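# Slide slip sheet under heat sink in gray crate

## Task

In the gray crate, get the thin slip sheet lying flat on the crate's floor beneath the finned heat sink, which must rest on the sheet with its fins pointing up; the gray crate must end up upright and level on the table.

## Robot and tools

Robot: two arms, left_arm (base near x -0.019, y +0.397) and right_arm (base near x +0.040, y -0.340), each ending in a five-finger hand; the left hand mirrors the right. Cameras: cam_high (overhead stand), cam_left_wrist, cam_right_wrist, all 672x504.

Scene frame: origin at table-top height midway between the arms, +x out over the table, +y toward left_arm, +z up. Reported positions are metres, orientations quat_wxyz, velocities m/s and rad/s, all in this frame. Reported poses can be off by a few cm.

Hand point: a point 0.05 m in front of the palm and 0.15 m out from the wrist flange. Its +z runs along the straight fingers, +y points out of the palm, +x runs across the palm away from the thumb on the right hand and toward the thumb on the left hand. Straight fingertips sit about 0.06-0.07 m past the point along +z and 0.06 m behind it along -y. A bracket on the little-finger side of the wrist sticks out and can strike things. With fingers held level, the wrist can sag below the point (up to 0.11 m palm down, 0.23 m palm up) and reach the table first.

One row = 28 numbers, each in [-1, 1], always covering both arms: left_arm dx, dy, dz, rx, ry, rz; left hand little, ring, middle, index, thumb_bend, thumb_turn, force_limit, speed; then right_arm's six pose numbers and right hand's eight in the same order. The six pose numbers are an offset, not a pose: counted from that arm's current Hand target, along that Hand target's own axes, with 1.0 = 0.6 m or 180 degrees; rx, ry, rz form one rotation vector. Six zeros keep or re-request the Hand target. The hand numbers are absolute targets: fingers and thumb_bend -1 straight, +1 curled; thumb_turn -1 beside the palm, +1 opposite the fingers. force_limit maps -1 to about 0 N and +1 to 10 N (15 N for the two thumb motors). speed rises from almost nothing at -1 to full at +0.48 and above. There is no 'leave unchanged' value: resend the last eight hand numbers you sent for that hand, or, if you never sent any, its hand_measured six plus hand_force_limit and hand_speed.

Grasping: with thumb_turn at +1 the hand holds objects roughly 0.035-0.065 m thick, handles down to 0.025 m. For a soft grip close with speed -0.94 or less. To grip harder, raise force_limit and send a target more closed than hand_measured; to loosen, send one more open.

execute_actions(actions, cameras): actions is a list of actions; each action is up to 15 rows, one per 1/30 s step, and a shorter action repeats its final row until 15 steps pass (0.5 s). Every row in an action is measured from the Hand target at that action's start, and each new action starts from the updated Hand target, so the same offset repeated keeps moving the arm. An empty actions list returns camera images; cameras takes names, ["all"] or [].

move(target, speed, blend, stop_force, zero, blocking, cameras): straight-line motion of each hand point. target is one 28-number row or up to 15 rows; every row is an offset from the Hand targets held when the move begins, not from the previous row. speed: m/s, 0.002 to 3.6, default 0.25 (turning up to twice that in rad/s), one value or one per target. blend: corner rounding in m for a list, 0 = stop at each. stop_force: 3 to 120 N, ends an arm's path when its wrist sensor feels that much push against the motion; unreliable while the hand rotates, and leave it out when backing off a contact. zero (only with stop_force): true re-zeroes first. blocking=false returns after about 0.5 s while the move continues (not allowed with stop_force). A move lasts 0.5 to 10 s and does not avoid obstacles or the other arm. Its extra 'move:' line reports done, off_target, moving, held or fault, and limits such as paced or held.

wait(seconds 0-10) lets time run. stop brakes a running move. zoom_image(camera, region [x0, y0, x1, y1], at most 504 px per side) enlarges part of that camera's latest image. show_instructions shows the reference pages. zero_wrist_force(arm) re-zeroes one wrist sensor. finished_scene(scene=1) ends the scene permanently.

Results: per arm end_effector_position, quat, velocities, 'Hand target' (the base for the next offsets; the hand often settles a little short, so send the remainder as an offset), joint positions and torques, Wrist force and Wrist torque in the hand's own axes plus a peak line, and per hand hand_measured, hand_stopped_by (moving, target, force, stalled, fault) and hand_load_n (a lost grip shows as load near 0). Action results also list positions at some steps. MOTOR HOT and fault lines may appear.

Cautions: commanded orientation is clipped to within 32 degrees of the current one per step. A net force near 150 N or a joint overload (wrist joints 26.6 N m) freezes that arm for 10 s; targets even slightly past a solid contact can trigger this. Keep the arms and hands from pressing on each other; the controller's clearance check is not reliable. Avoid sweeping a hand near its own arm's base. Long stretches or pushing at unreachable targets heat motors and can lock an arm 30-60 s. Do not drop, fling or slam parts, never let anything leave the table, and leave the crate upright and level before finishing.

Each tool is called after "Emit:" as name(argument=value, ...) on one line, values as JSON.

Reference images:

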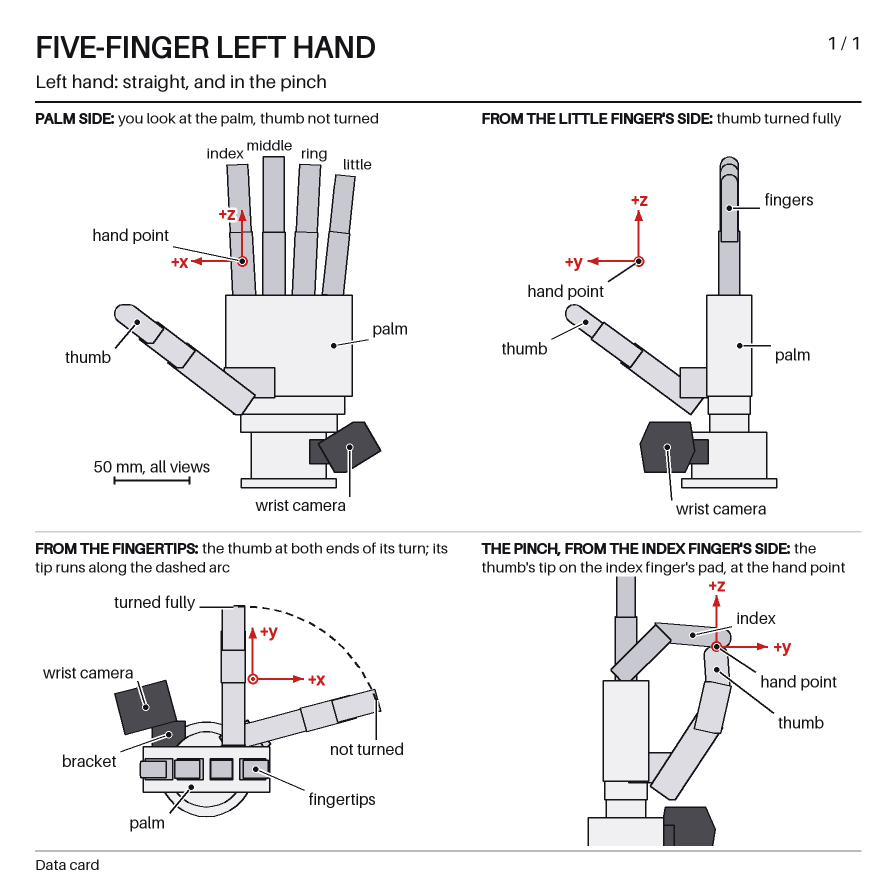

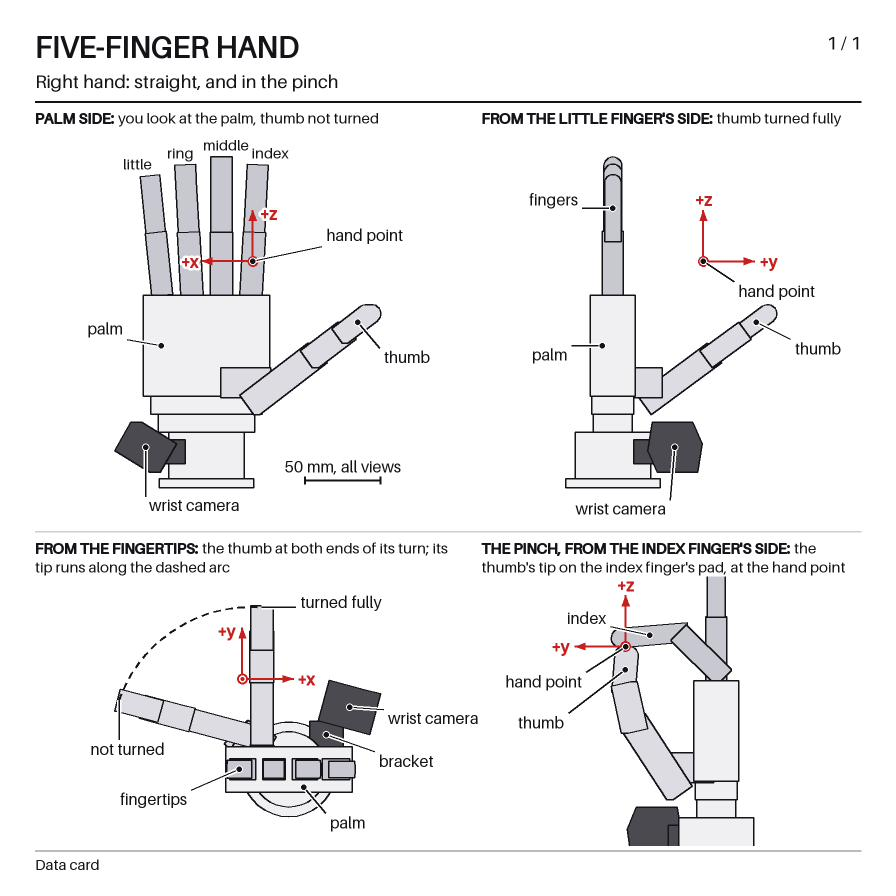

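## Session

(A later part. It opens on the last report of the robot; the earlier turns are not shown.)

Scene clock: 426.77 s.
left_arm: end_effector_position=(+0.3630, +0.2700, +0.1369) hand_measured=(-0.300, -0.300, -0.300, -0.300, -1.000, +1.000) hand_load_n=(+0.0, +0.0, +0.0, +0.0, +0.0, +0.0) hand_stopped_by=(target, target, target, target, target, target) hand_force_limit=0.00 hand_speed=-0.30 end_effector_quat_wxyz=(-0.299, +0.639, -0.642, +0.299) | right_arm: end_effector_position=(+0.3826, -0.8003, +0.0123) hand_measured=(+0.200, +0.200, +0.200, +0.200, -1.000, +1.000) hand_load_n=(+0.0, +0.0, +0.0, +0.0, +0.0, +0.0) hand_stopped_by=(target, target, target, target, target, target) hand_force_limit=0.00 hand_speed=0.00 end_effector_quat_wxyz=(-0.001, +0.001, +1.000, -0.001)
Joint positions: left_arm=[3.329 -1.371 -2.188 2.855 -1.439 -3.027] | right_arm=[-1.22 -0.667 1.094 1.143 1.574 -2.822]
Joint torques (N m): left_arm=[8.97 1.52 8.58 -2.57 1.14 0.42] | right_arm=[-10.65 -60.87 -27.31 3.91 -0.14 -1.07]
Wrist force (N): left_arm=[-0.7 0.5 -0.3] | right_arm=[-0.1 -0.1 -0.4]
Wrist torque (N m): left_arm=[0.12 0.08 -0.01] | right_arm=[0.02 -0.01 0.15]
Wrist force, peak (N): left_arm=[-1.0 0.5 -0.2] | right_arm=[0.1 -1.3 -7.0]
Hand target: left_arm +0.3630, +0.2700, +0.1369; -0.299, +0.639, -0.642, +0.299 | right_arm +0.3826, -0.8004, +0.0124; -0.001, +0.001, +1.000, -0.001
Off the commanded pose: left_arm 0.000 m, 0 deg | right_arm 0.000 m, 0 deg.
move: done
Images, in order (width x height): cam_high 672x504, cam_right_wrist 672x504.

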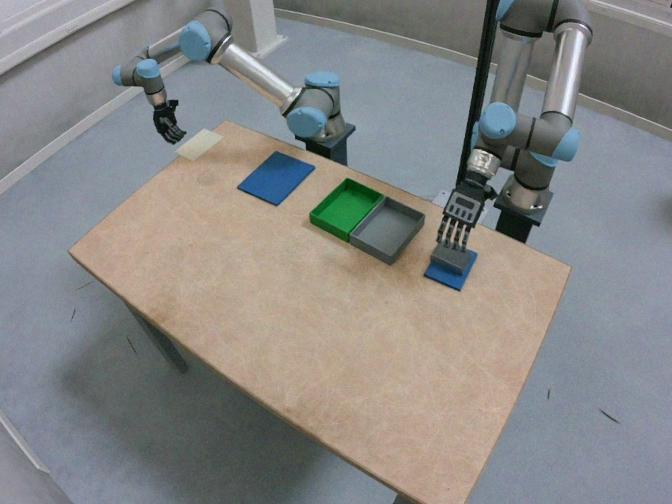

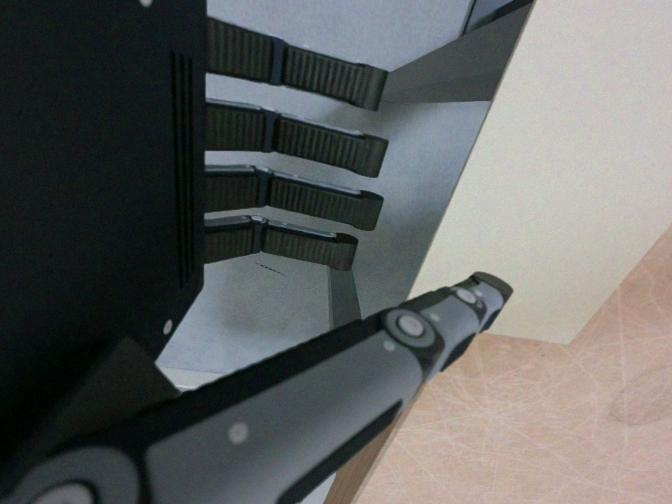

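Emit:
move(target=[[0,0,0, 0,0,0, -0.3, -0.3, -0.3, -0.3, -1, 1, 0, -0.3, 0, 0, 0.044, 0,0,0, 0.2, 0.2, 0.2, 0.2, -1, 1, 0, 0],[0,0,0, 0,0,0, -0.3, -0.3, -0.3, -0.3, -1, 1, 0, -0.3, 0, 0.095, 0.044, 0,0,0, 0.2, 0.2, 0.2, 0.2, -1, 1, 0, 0]], speed=0.08, cameras=["cam_high","cam_right_wrist"])

Emit:
zoom_image(camera="cam_right_wrist", region=[200, 0, 600, 400])

Scene clock: 442.17 s.
left_arm: end_effector_position=(+0.3630, +0.2700, +0.1369) hand_measured=(-0.300, -0.300, -0.300, -0.300, -1.000, +1.000) hand_load_n=(+0.0, +0.0, +0.0, +0.0, +0.0, +0.0) hand_stopped_by=(target, target, target, target, target, target) hand_force_limit=0.00 hand_speed=-0.30 end_effector_quat_wxyz=(-0.299, +0.639, -0.642, +0.299) | right_arm: end_effector_position=(+0.3827, -0.7434, -0.0141) hand_measured=(+0.200, +0.200, +0.200, +0.200, -1.000, +1.000) hand_load_n=(+0.0, +0.0, +0.0, +0.0, +0.0, +0.0) hand_stopped_by=(target, target, target, target, target, target) hand_force_limit=0.00 hand_speed=0.00 end_effector_quat_wxyz=(-0.001, +0.000, +1.000, -0.001)
Joint positions: left_arm=[3.329 -1.371 -2.188 2.855 -1.439 -3.027] | right_arm=[-1.186 -0.744 1.32 0.993 1.574 -2.789]
Joint torques (N m): left_arm=[11.94 1.75 8.35 -2.49 1.05 0.47] | right_arm=[-11.8 -47.32 -17.85 3.96 1.98 -1.48]
Wrist force (N): left_arm=[-0.8 0.4 -0.3] | right_arm=[-0.1 -0.2 -0.2]
Wrist torque (N m): left_arm=[0.11 0.10 -0.01] | right_arm=[0.00 -0.03 0.07]
Wrist force, peak (N): left_arm=[-0.9 0.7 -0.2] | right_arm=[-0.3 -0.2 -1.3]
Hand target: left_arm +0.3630, +0.2700, +0.1369; -0.299, +0.639, -0.642, +0.299 | right_arm +0.3826, -0.7434, -0.0141; -0.001, +0.001, +1.000, -0.001
Off the commanded pose: left_arm 0.000 m, 0 deg | right_arm 0.000 m, 0 deg.
move: done
Images, in order (width x height): cam_high 672x504, cam_right_wrist 672x504.

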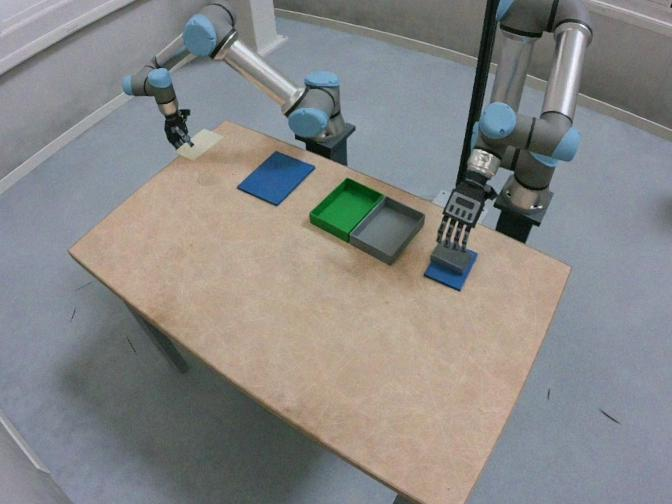

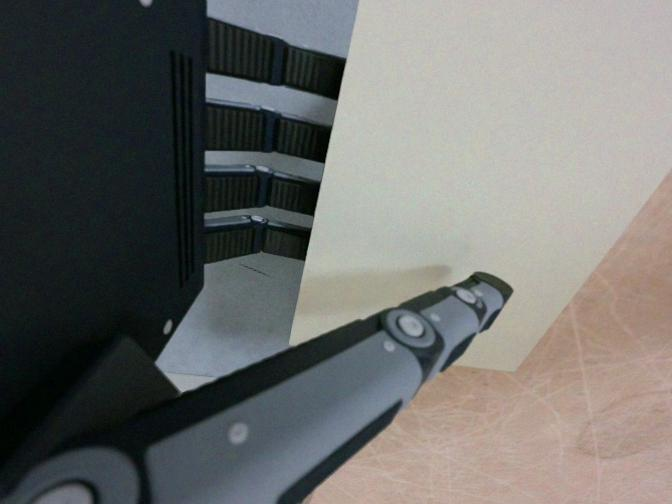

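Scaled by 1.260 from the camera's 672x504 image, which has a finer 960x720 frame.

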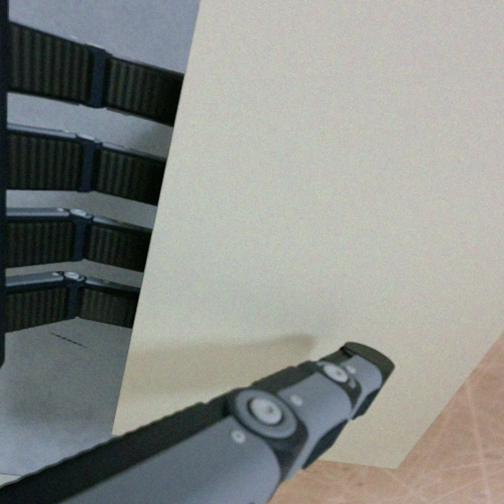

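Emit:
move(target=[0,0,0, 0,0,0, -0.3, -0.3, -0.3, -0.3, -1, 1, 0, -0.3, 0, 0.06, 0, 0,0,0, 0.2, 0.2, 0.2, 0.2, -1, 1, 0, 0], speed=0.02, stop_force=3, cameras=["cam_high","cam_right_wrist"])

Scene clock: 447.37 s.
left_arm: end_effector_position=(+0.3630, +0.2700, +0.1369) hand_measured=(-0.300, -0.300, -0.300, -0.300, -1.000, +1.000) hand_load_n=(+0.0, +0.0, +0.0, +0.0, +0.0, +0.0) hand_stopped_by=(target, target, target, target, target, target) hand_force_limit=0.00 hand_speed=-0.30 end_effector_quat_wxyz=(-0.299, +0.639, -0.642, +0.299) | right_arm: end_effector_position=(+0.3826, -0.7379, -0.0142) hand_measured=(+0.200, +0.200, +0.200, +0.200, -1.000, +1.000) hand_load_n=(+0.0, +0.0, +0.5, +0.0, -0.5, +0.0) hand_stopped_by=(target, target, target, target, target, target) hand_force_limit=0.00 hand_speed=0.00 end_effector_quat_wxyz=(-0.001, +0.001, +1.000, -0.001)
Joint positions: left_arm=[3.329 -1.371 -2.188 2.855 -1.439 -3.027] | right_arm=[-1.183 -0.753 1.339 0.984 1.574 -2.785]
Joint torques (N m): left_arm=[9.86 0.14 9.35 -2.4 1.18 0.51] | right_arm=[-11.78 -47.71 -18.93 0.96 -0.55 -1.58]
Wrist force (N): left_arm=[-0.7 0.5 -0.2] | right_arm=[-0.4 -2.2 0.1]
Wrist torque (N m): left_arm=[0.12 0.10 -0.01] | right_arm=[-0.04 -0.04 0.04]
Wrist force, peak (N): left_arm=[-0.9 0.7 -0.1] | right_arm=[0.2 -18.8 -1.5]
Hand target: left_arm +0.3630, +0.2700, +0.1369; -0.299, +0.639, -0.642, +0.299 | right_arm +0.3826, -0.7379, -0.0142; -0.001, +0.001, +1.000, -0.001 (not the last commanded pose)
Off the commanded pose: left_arm 0.000 m, 0 deg | right_arm 0.030 m, 0 deg.
move: contact (right_arm)
Images, in order (width x height): cam_high 672x504, cam_right_wrist 672x504.

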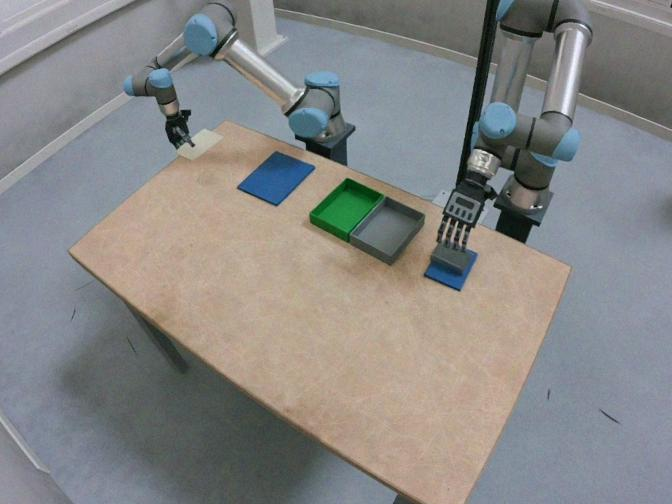

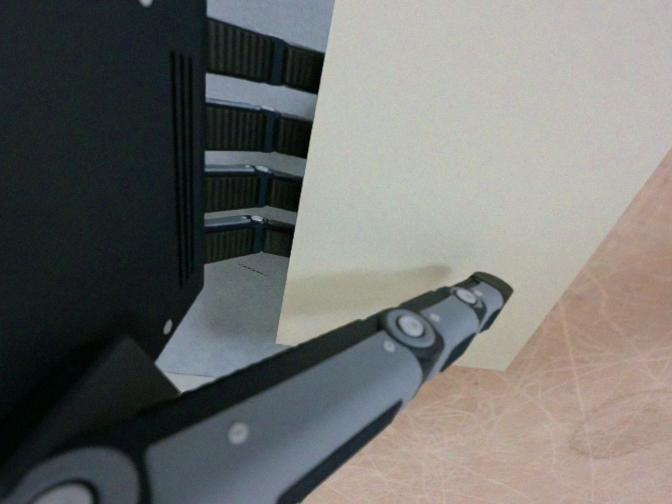

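Emit:
zoom_image(camera="cam_right_wrist", region=[240, 200, 540, 500])

Emit:
zoom_image(camera="cam_high", region=[150, 100, 250, 180])

Scaled by 1.680 from the camera's 672x504 image, which has a finer 960x720 frame.

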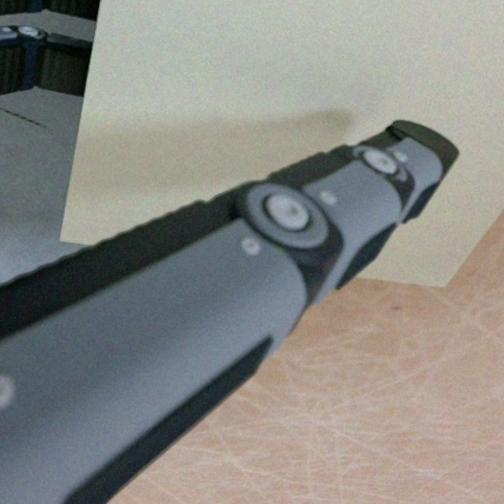

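Scaled by 5.040 from the camera's 672x504 image, which has a finer 960x720 frame.

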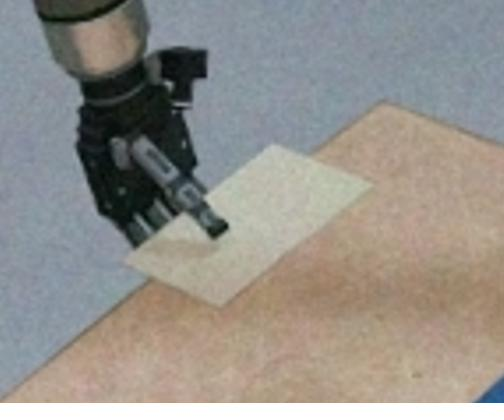

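Emit:
move(target=[[0,0,0, 0,0,0, -0.3, -0.3, -0.3, -0.3, -1, 1, 0, -0.3, 0, -0.005, 0, 0,0,0, 0.2, 0.2, 0.2, 0.2, -1, 1, 0, 0],[0,0,0, 0,0,0, -0.3, -0.3, -0.3, -0.3, -1, 1, 0, -0.3, 0, -0.005, -0.022, 0,0,0, 0.2, 0.2, 0.2, 0.2, -1, 1, 0, 0]], speed=0.03, cameras=["cam_high","cam_right_wrist"])

Emit:
zoom_image(camera="cam_right_wrist", region=[200, 0, 540, 340])

Scene clock: 464.93 s.
left_arm: end_effector_position=(+0.3630, +0.2700, +0.1369) hand_measured=(-0.300, -0.300, -0.300, -0.300, -1.000, +1.000) hand_load_n=(+0.0, +0.0, +0.0, +0.0, +0.0, +0.0) hand_stopped_by=(target, target, target, target, target, target) hand_force_limit=0.00 hand_speed=-0.30 end_effector_quat_wxyz=(-0.299, +0.639, -0.642, +0.299) | right_arm: end_effector_position=(+0.3826, -0.7409, -0.0008) hand_measured=(+0.200, +0.200, +0.200, +0.200, -1.000, +1.000) hand_load_n=(+0.0, +0.0, +0.0, +0.0, +0.0, +0.0) hand_stopped_by=(target, target, target, target, target, target) hand_force_limit=0.00 hand_speed=0.00 end_effector_quat_wxyz=(-0.001, +0.001, +1.000, -0.001) end_effector_velocity=(+0.000, -0.001, -0.002) end_effector_angular_velocity=(-0.002, -0.002, -0.001)
Joint positions: left_arm=[3.329 -1.371 -2.188 2.855 -1.439 -3.027] | right_arm=[-1.185 -0.765 1.322 1.013 1.574 -2.787]
Joint velocities: left_arm=[within noise] | right_arm=[-0.001 0.002 0 -0.005 -0.001 0]
Joint torques (N m): left_arm=[9.92 1.15 9.41 -2.42 1.15 0.38] | right_arm=[7.33 -43.12 -16.09 0.57 -0.82 1.22]
Wrist force (N): left_arm=[-0.7 0.3 -0.3] | right_arm=[0.0 -0.1 -0.3]
Wrist torque (N m): left_arm=[0.08 0.10 0.00] | right_arm=[0.01 -0.04 0.15]
Wrist force, peak (N): left_arm=[-0.9 0.7 0.0] | right_arm=[-0.2 -2.2 -0.6]
Hand target: left_arm +0.3630, +0.2700, +0.1369; -0.299, +0.639, -0.642, +0.299 | right_arm +0.3826, -0.7408, -0.0010; -0.001, +0.001, +1.000, -0.001
Off the commanded pose: left_arm 0.000 m, 0 deg | right_arm 0.000 m, 0 deg.
move: done
Images, in order (width x height): cam_high 672x504, cam_right_wrist 672x504.

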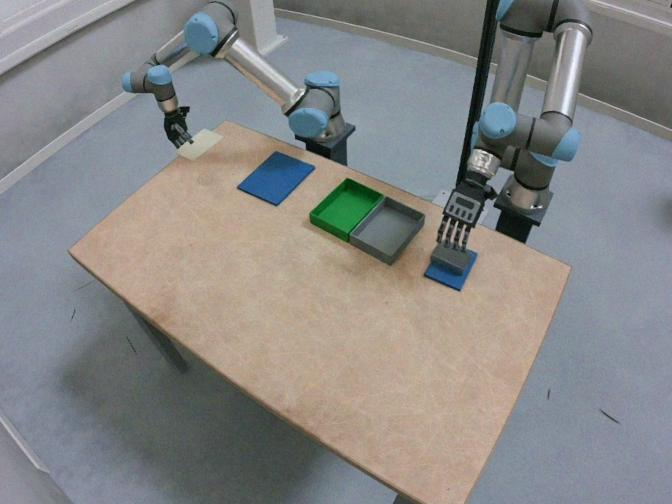

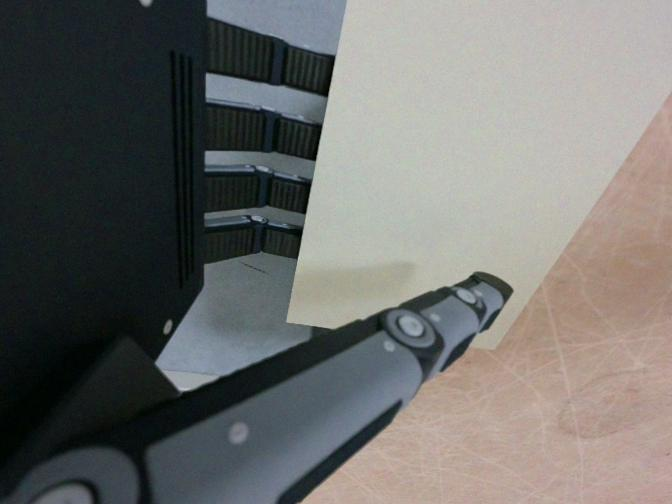

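Scaled by 1.482 from the camera's 672x504 image, which has a finer 960x720 frame.

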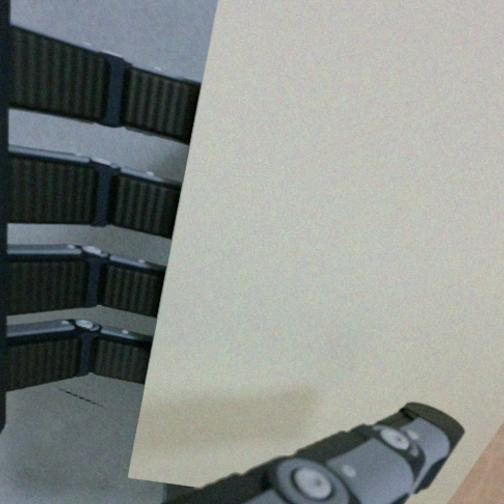

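Emit:
execute_actions(actions=[[[0,0,0, 0,0,0, -0.3, -0.3, -0.3, -0.3, -1, 1, 0, -0.3, 0, 0, 0, 0,0,0, 0.2, 0.2, 0.2, 0.2, 0.4, 1, -0.3, -0.6]],[[0,0,0, 0,0,0, -0.3, -0.3, -0.3, -0.3, -1, 1, 0, -0.3, 0, 0, 0, 0,0,0, 0.2, 0.2, 0.2, 0.2, 0.4, 1, -0.3, -0.6]]], cameras=["cam_high","cam_right_wrist"])

Scene clock: 469.80 s.
left_arm: end_effector_position=(+0.3630, +0.2700, +0.1369) hand_measured=(-0.300, -0.300, -0.300, -0.300, -1.000, +1.000) hand_load_n=(+0.0, +0.0, +0.0, +0.0, +0.0, +0.0) hand_stopped_by=(target, target, target, target, target, target) hand_force_limit=0.00 hand_speed=-0.30 end_effector_quat_wxyz=(-0.299, +0.639, -0.642, +0.299) | right_arm: end_effector_position=(+0.3826, -0.7408, -0.0010) hand_measured=(+0.200, +0.200, +0.200, +0.200, -0.036, +1.000) hand_load_n=(+0.0, +1.0, +0.5, +1.0, +5.5, +0.5) hand_stopped_by=(target, target, target, target, force, target) hand_force_limit=-0.30 hand_speed=-0.60 end_effector_quat_wxyz=(-0.001, +0.001, +1.000, -0.001)
Joint positions: left_arm=[3.329 -1.371 -2.188 2.855 -1.439 -3.027] | right_arm=[-1.185 -0.765 1.322 1.013 1.574 -2.787]
Joint torques (N m): left_arm=[9.59 1.77 9.78 -2.4 1.12 0.51] | right_arm=[9.25 -43 -2.09 0.66 -1.34 1.3]
Wrist force (N): left_arm=[-0.8 0.4 -0.1] | right_arm=[0.1 0.3 -5.3]
Wrist torque (N m): left_arm=[0.09 0.11 -0.01] | right_arm=[-0.10 -0.03 0.16]
Wrist force, peak (N): left_arm=[-0.9 0.8 -0.2] | right_arm=[0.4 0.6 -5.9]
Hand target: left_arm +0.3630, +0.2700, +0.1369; -0.299, +0.639, -0.642, +0.299 | right_arm +0.3826, -0.7408, -0.0010; -0.001, +0.001, +1.000, -0.001
Off the commanded pose: left_arm 0.000 m, 0 deg | right_arm 0.000 m, 0 deg.
Step readings (end_effector_position of left_arm | right_arm):
0: (+0.3630, +0.2700, +0.1369) | (+0.3826, -0.7408, -0.0010)
1: (+0.3630, +0.2700, +0.1369) | (+0.3826, -0.7408, -0.0010)
2: (+0.3630, +0.2700, +0.1369) | (+0.3826, -0.7408, -0.0010)
4: (+0.3630, +0.2700, +0.1369) | (+0.3826, -0.7408, -0.0010)
8: (+0.3630, +0.2700, +0.1369) | (+0.3826, -0.7408, -0.0010)
15: (+0.3630, +0.2700, +0.1369) | (+0.3826, -0.7408, -0.0010)
16: (+0.3630, +0.2700, +0.1369) | (+0.3826, -0.7408, -0.0010)
17: (+0.3630, +0.2700, +0.1369) | (+0.3826, -0.7408, -0.0010)
19: (+0.3630, +0.2700, +0.1369) | (+0.3826, -0.7408, -0.0010)
23: (+0.3630, +0.2700, +0.1369) | (+0.3826, -0.7408, -0.0010)
30: (+0.3630, +0.2700, +0.1369) | (+0.3826, -0.7408, -0.0010)
Images, in order (width x height): cam_high 672x504, cam_right_wrist 672x504.

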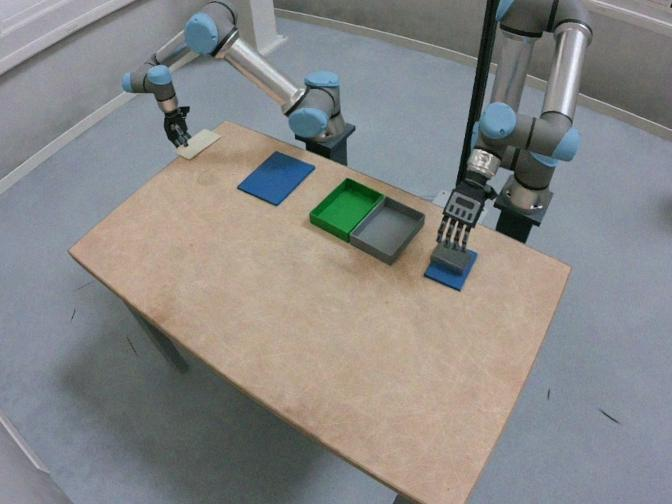

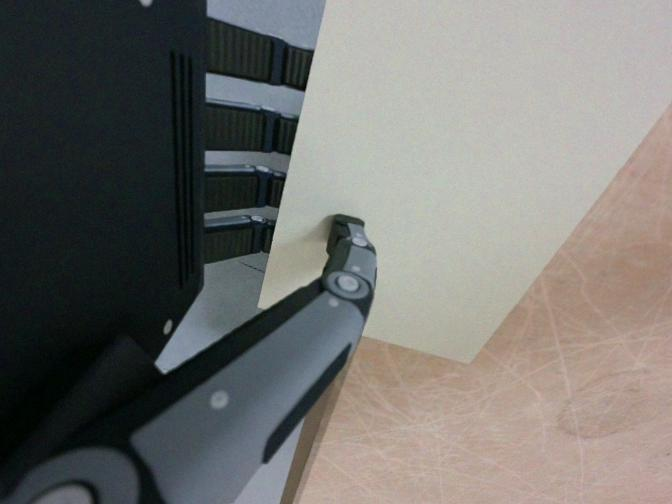

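Emit:
move(target=[0,0,0, 0,0,0, -0.3, -0.3, -0.3, -0.3, -1, 1, 0, -0.3, 0, 0, -0.005, 0,0,0, 0.2, 0.2, 0.2, 0.2, 0.4, 1, -0.3, -0.6], speed=0.02, cameras=["cam_right_wrist"])

Scene clock: 474.10 s.
left_arm: end_effector_position=(+0.3630, +0.2700, +0.1369) hand_measured=(-0.300, -0.300, -0.300, -0.300, -1.000, +1.000) hand_load_n=(+0.0, +0.0, +0.0, +0.0, +0.0, +0.0) hand_stopped_by=(target, target, target, target, target, target) hand_force_limit=0.00 hand_speed=-0.30 end_effector_quat_wxyz=(-0.299, +0.639, -0.642, +0.299) | right_arm: end_effector_position=(+0.3826, -0.7408, +0.0021) hand_measured=(+0.200, +0.200, +0.200, +0.200, -0.036, +1.000) hand_load_n=(+0.0, +1.0, +1.0, +1.5, +2.5, +0.5) hand_stopped_by=(target, target, target, target, force, target) hand_force_limit=-0.30 hand_speed=-0.60 end_effector_quat_wxyz=(-0.001, +0.001, +1.000, -0.001)
Joint positions: left_arm=[3.329 -1.371 -2.188 2.855 -1.439 -3.027] | right_arm=[-1.185 -0.769 1.321 1.018 1.574 -2.787]
Joint torques (N m): left_arm=[10.01 2.48 8.51 -2.32 1.17 0.63] | right_arm=[9.06 -53.53 -24.28 3.52 -1.73 1.3]
Wrist force (N): left_arm=[-0.6 0.8 0.0] | right_arm=[-0.1 -0.2 -0.2]
Wrist torque (N m): left_arm=[0.14 0.09 -0.01] | right_arm=[0.01 -0.05 0.15]
Wrist force, peak (N): left_arm=[-1.0 0.5 0.0] | right_arm=[0.4 0.5 -6.2]
Hand target: left_arm +0.3630, +0.2700, +0.1369; -0.299, +0.639, -0.642, +0.299 | right_arm +0.3826, -0.7408, +0.0020; -0.001, +0.001, +1.000, -0.001
Off the commanded pose: left_arm 0.000 m, 0 deg | right_arm 0.000 m, 0 deg.
move: done
Images, in order (width x height): cam_right_wrist 672x504.

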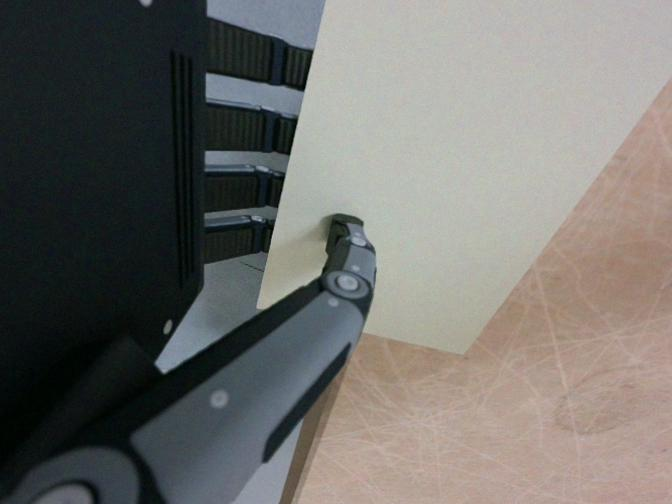

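Emit:
execute_actions(actions=[[[0,0,0, 0,0,0, -0.3, -0.3, -0.3, -0.3, -1, 1, 0, -0.3, 0, 0, 0, 0,0,0, 0.2, 0.2, 0.2, 0.2, 0.5, 1, 0, -0.8]]])

Emit:
move(target=[0,0,0, 0,0,0, -0.3, -0.3, -0.3, -0.3, -1, 1, 0, -0.3, 0, 0, -0.02, 0,0,0, 0.2, 0.2, 0.2, 0.2, 0.5, 1, 0, -0.8], speed=0.02, cameras=["cam_high","cam_right_wrist"])

Emit:
zoom_image(camera="cam_high", region=[150, 90, 250, 170])

Scene clock: 478.57 s.
left_arm: end_effector_position=(+0.3630, +0.2700, +0.1369) hand_measured=(-0.300, -0.300, -0.300, -0.300, -1.000, +1.000) hand_load_n=(+0.0, +0.0, +0.0, +0.0, +0.0, +0.0) hand_stopped_by=(target, target, target, target, target, target) hand_force_limit=0.00 hand_speed=-0.30 end_effector_quat_wxyz=(-0.299, +0.639, -0.642, +0.299) | right_arm: end_effector_position=(+0.3826, -0.7408, +0.0020) hand_measured=(+0.200, +0.200, +0.200, +0.200, +0.148, +1.000) hand_load_n=(+0.0, +1.5, +2.0, +4.5, +7.0, +1.0) hand_stopped_by=(target, target, target, target, force, target) hand_force_limit=0.00 hand_speed=-0.80 end_effector_quat_wxyz=(-0.001, +0.001, +1.000, -0.001)
Joint positions: left_arm=[3.329 -1.371 -2.188 2.855 -1.439 -3.027] | right_arm=[-1.185 -0.769 1.321 1.018 1.574 -2.787]
Joint torques (N m): left_arm=[9.52 1.36 8.77 -2.37 1.1 0.41] | right_arm=[9.59 -45.51 -3.27 0.64 -2.15 1.04]
Wrist force (N): left_arm=[-0.5 0.8 -0.1] | right_arm=[-0.2 -0.2 0.0]
Wrist torque (N m): left_arm=[0.14 0.07 0.00] | right_arm=[0.00 -0.04 0.15]
Wrist force, peak (N): left_arm=[-0.8 0.6 -0.3] | right_arm=[-0.1 -0.5 0.2]
Hand target: left_arm +0.3630, +0.2700, +0.1369; -0.299, +0.639, -0.642, +0.299 | right_arm +0.3826, -0.7408, +0.0020; -0.001, +0.001, +1.000, -0.001
Off the commanded pose: left_arm 0.000 m, 0 deg | right_arm 0.000 m, 0 deg.
Step readings (end_effector_position of left_arm | right_arm):
0: (+0.3630, +0.2700, +0.1369) | (+0.3826, -0.7408, +0.0020)
1: (+0.3630, +0.2700, +0.1369) | (+0.3826, -0.7408, +0.0020)
2: (+0.3630, +0.2700, +0.1369) | (+0.3826, -0.7408, +0.0020)
4: (+0.3630, +0.2700, +0.1369) | (+0.3826, -0.7408, +0.0020)
8: (+0.3630, +0.2700, +0.1369) | (+0.3826, -0.7408, +0.0020)
15: (+0.3630, +0.2700, +0.1369) | (+0.3826, -0.7408, +0.0020)

Scene clock: 479.43 s.
left_arm: end_effector_position=(+0.3630, +0.2700, +0.1369) hand_measured=(-0.300, -0.300, -0.300, -0.300, -1.000, +1.000) hand_load_n=(+0.0, +0.0, +0.0, +0.0, +0.0, +0.0) hand_stopped_by=(target, target, target, target, target, target) hand_force_limit=0.00 hand_speed=-0.30 end_effector_quat_wxyz=(-0.299, +0.639, -0.642, +0.299) | right_arm: end_effector_position=(+0.3827, -0.7408, +0.0142) hand_measured=(+0.200, +0.200, +0.200, +0.200, +0.148, +1.000) hand_load_n=(+0.0, +2.0, +2.5, +4.5, +6.5, +0.5) hand_stopped_by=(target, target, target, target, force, target) hand_force_limit=0.00 hand_speed=-0.80 end_effector_quat_wxyz=(-0.001, +0.001, +1.000, -0.001)
Joint positions: left_arm=[3.329 -1.371 -2.188 2.855 -1.439 -3.027] | right_arm=[-1.185 -0.784 1.313 1.041 1.574 -2.787]
Joint torques (N m): left_arm=[9.86 0.98 8.66 -2.6 1.27 0.39] | right_arm=[9.52 -44.92 -18.62 0.81 -2.05 1.26]
Wrist force (N): left_arm=[-0.7 0.7 -0.1] | right_arm=[-0.1 -0.3 -0.2]
Wrist torque (N m): left_arm=[0.13 0.09 0.00] | right_arm=[0.01 -0.06 0.15]
Wrist force, peak (N): left_arm=[-0.9 0.7 0.0] | right_arm=[-0.1 -0.3 -0.4]
Hand target: left_arm +0.3630, +0.2700, +0.1369; -0.299, +0.639, -0.642, +0.299 | right_arm +0.3827, -0.7408, +0.0140; -0.001, +0.001, +1.000, -0.001
Off the commanded pose: left_arm 0.000 m, 0 deg | right_arm 0.000 m, 0 deg.
move: done
Images, in order (width x height): cam_high 672x504, cam_right_wrist 672x504.

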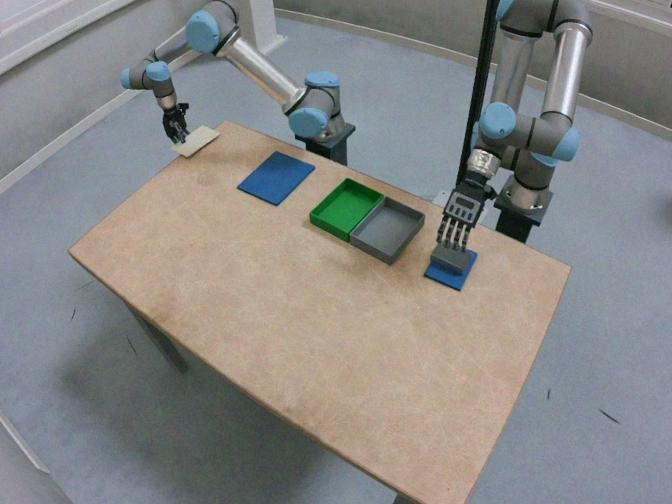

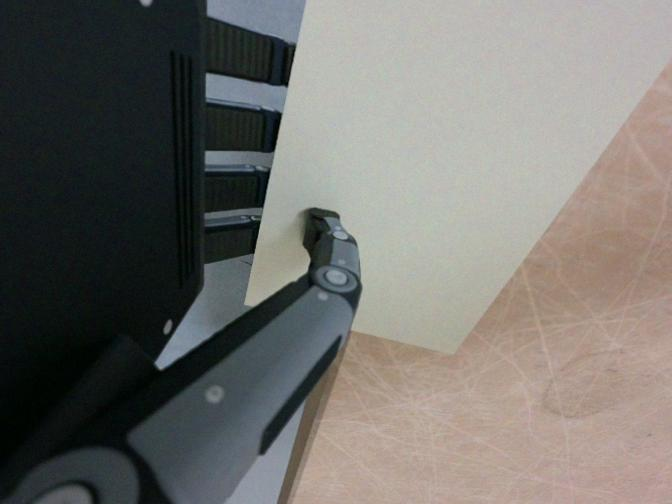

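Scaled by 5.040 from the camera's 672x504 image, which has a finer 960x720 frame.

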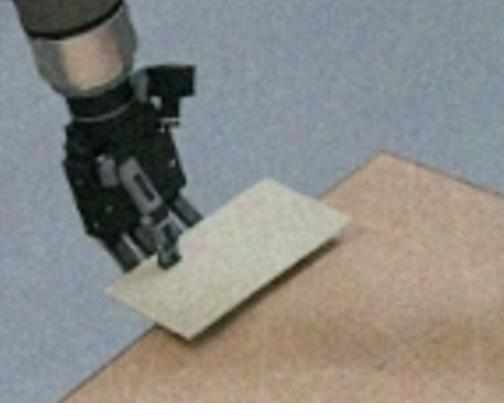

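Emit:
move(target=[[0,0,0, 0,0,0, -0.3, -0.3, -0.3, -0.3, -1, 1, 0, -0.3, 0, 0, -0.25, 0,0,0, 0.2, 0.2, 0.2, 0.2, 0.5, 1, 0, -0.8],[0,0,0, 0,0,0, -0.3, -0.3, -0.3, -0.3, -1, 1, 0, -0.3, -0.028, 0.95, -0.25, 0,0,-0.0333, 0.2, 0.2, 0.2, 0.2, 0.5, 1, 0, -0.8]], speed=0.15, blend=[0.05, 0], cameras=["all"])

Scene clock: 509.37 s.
left_arm: end_effector_position=(+0.3630, +0.2700, +0.1369) hand_measured=(-0.300, -0.300, -0.300, -0.300, -1.000, +1.000) hand_load_n=(+0.0, +0.0, +0.0, +0.0, +0.0, +0.0) hand_stopped_by=(target, target, target, target, target, target) hand_force_limit=0.00 hand_speed=-0.30 end_effector_quat_wxyz=(-0.299, +0.639, -0.642, +0.299) | right_arm: end_effector_position=(+0.4005, -0.1707, +0.1630) hand_measured=(+0.200, +0.200, +0.200, +0.200, +0.148, +1.000) hand_load_n=(+0.0, +2.0, +2.5, +4.5, +7.0, +0.5) hand_stopped_by=(target, target, target, target, force, target) hand_force_limit=0.00 hand_speed=-0.80 end_effector_quat_wxyz=(-0.001, -0.052, +0.999, -0.001)
Joint positions: left_arm=[3.329 -1.371 -2.188 2.855 -1.439 -3.027] | right_arm=[-0.047 -1.4 1.843 1.13 1.573 -1.753]
Joint torques (N m): left_arm=[10.3 1.74 9.3 -2.22 1.15 0.5] | right_arm=[9.34 -34.16 -2.61 0.86 2.62 1.23]
Wrist force (N): left_arm=[-0.8 0.6 -0.1] | right_arm=[-0.2 0.1 0.2]
Wrist torque (N m): left_arm=[0.13 0.12 -0.02] | right_arm=[0.03 -0.03 0.14]
Wrist force, peak (N): left_arm=[-1.0 0.6 0.0] | right_arm=[-0.2 2.0 0.1]
Hand target: left_arm +0.3630, +0.2700, +0.1369; -0.299, +0.639, -0.642, +0.299 | right_arm +0.4005, -0.1706, +0.1630; -0.001, -0.052, +0.999, -0.001
Off the commanded pose: left_arm 0.000 m, 0 deg | right_arm 0.000 m, 0 deg.
move: done

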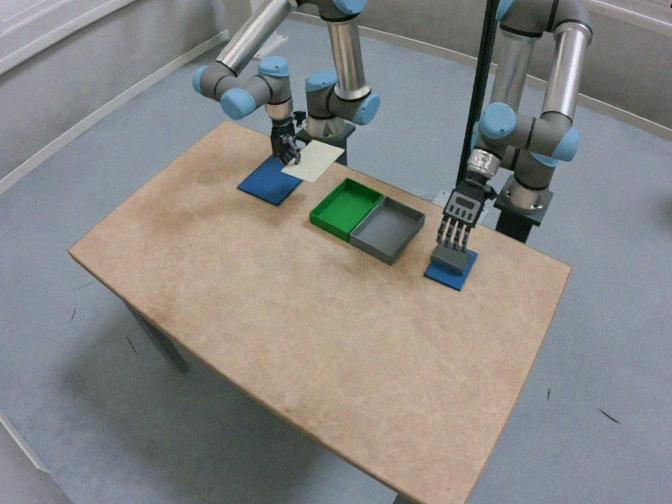

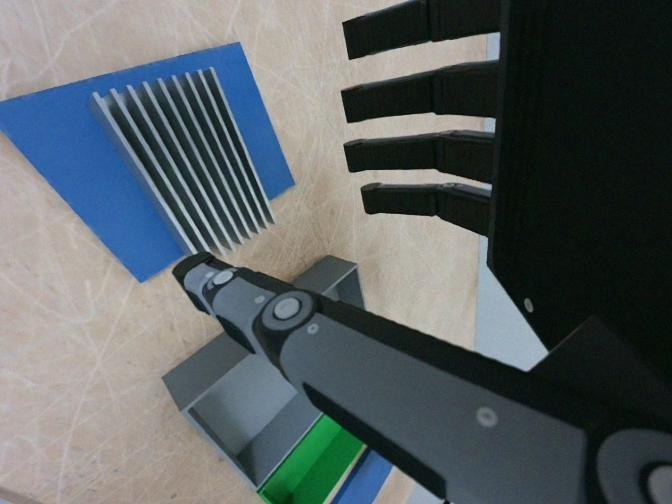

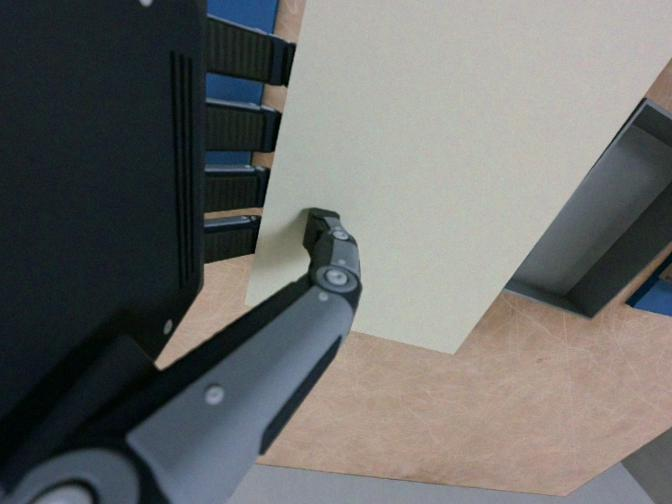

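Emit:
zoom_image(camera="cam_right_wrist", region=[440, 60, 672, 380])

Scaled by 1.575 from the camera's 672x504 image, which has a finer 960x720 frame.

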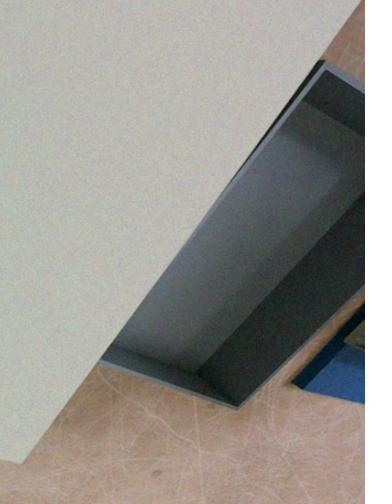

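Emit:
move(target=[0,-0.0887,-0.3189, 0,0,0, -0.3, -0.3, -0.3, -0.3, -1, -1, 0, -0.3, -0.0485, 0.3813, 0.0217, 0.221,0.0232,0, 0.2, 0.2, 0.2, 0.2, 0.5, 1, 0, -0.8], speed=0.12, cameras=["all"])

Emit:
zoom_image(camera="cam_high", region=[300, 130, 450, 270])

Scene clock: 534.97 s.
left_arm: end_effector_position=(+0.2506, +0.2700, +0.3007) hand_measured=(-0.300, -0.300, -0.300, -0.300, -1.000, -1.000) hand_load_n=(+0.0, -0.5, +0.0, +0.0, +0.0, +0.0) hand_stopped_by=(target, target, target, target, target, target) hand_force_limit=0.00 hand_speed=-0.30 end_effector_quat_wxyz=(-0.299, +0.639, -0.642, +0.299) | right_arm: end_effector_position=(+0.4057, +0.0600, +0.1496) hand_measured=(+0.200, +0.200, +0.200, +0.200, +0.148, +1.000) hand_load_n=(+0.5, +2.0, +2.0, +4.5, +7.0, +0.5) hand_stopped_by=(target, target, target, target, force, target) hand_force_limit=0.00 hand_speed=-0.80 end_effector_quat_wxyz=(-0.019, -0.049, +0.938, -0.342)
Joint positions: left_arm=[3.553 -0.95 -2.004 2.217 -1.271 -2.876] | right_arm=[0.798 -0.74 1.045 1.796 2.052 -0.777]
Joint torques (N m): left_arm=[-8.5 -14.32 10.53 -0.12 -1.65 -1.81] | right_arm=[-5.57 -49.24 -17.07 3.95 -1.85 0.7]
Wrist force (N): left_arm=[-0.6 0.4 0.1] | right_arm=[-0.3 0.6 -0.3]
Wrist torque (N m): left_arm=[0.09 0.09 -0.13] | right_arm=[-0.11 -0.03 0.05]
Wrist force, peak (N): left_arm=[-0.6 0.8 0.7] | right_arm=[-0.1 1.7 -0.9]
Hand target: left_arm +0.2505, +0.2700, +0.3006; -0.299, +0.639, -0.642, +0.299 | right_arm +0.4057, +0.0599, +0.1496; -0.019, -0.049, +0.938, -0.342
Off the commanded pose: left_arm 0.000 m, 0 deg | right_arm 0.000 m, 0 deg.
move: done

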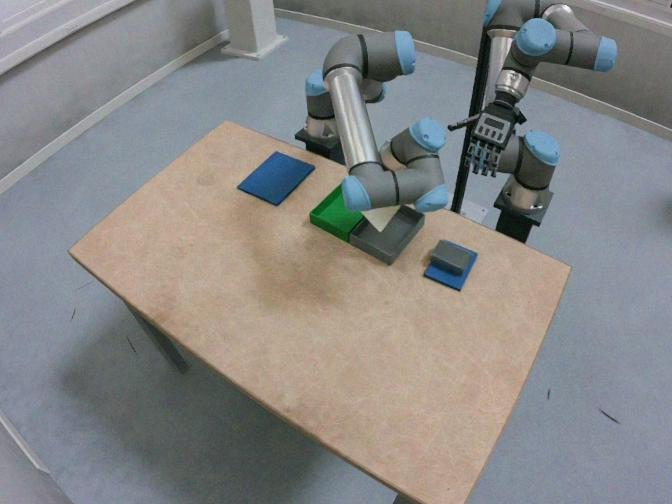

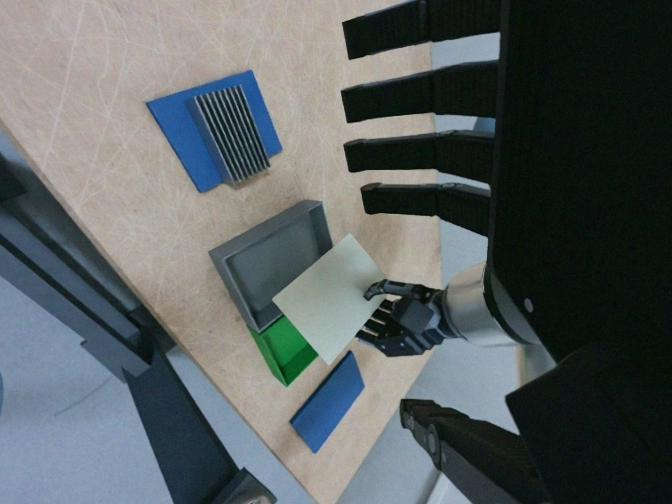

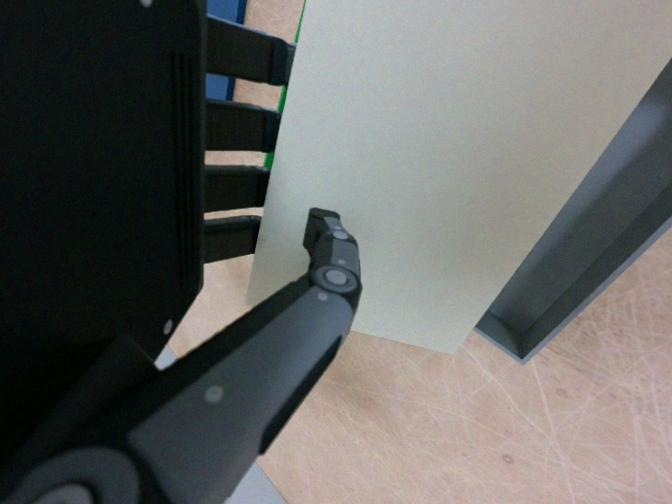

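Scaled by 3.360 from the camera's 672x504 image, which has a finer 960x720 frame.

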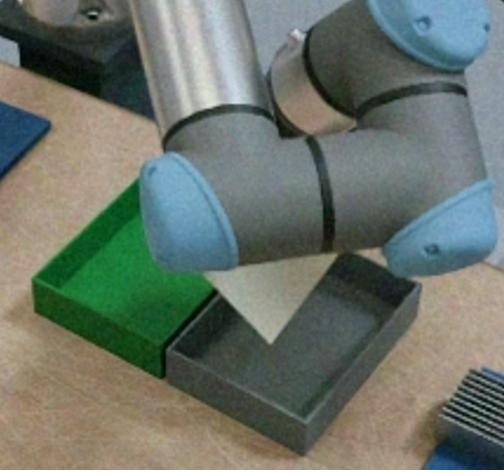

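Emit:
zoom_image(camera="cam_left_wrist", region=[190, 180, 420, 410])

Emit:
zoom_image(camera="cam_right_wrist", region=[400, 40, 672, 400])

Scaled by 2.191 from the camera's 672x504 image, which has a finer 960x720 frame.

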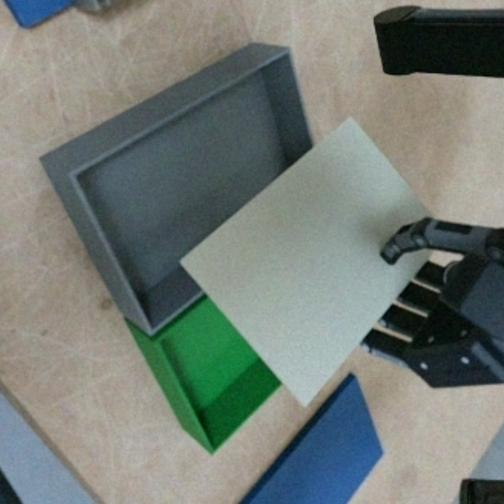

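Scaled by 1.400 from the camera's 672x504 image, which has a finer 960x720 frame.

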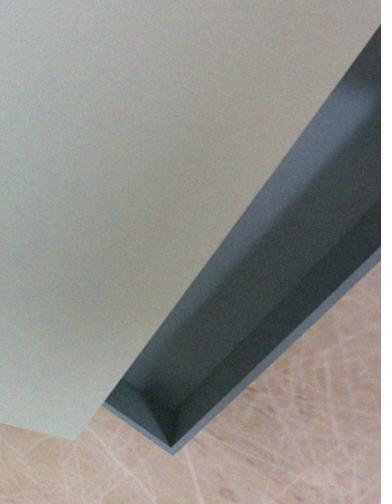

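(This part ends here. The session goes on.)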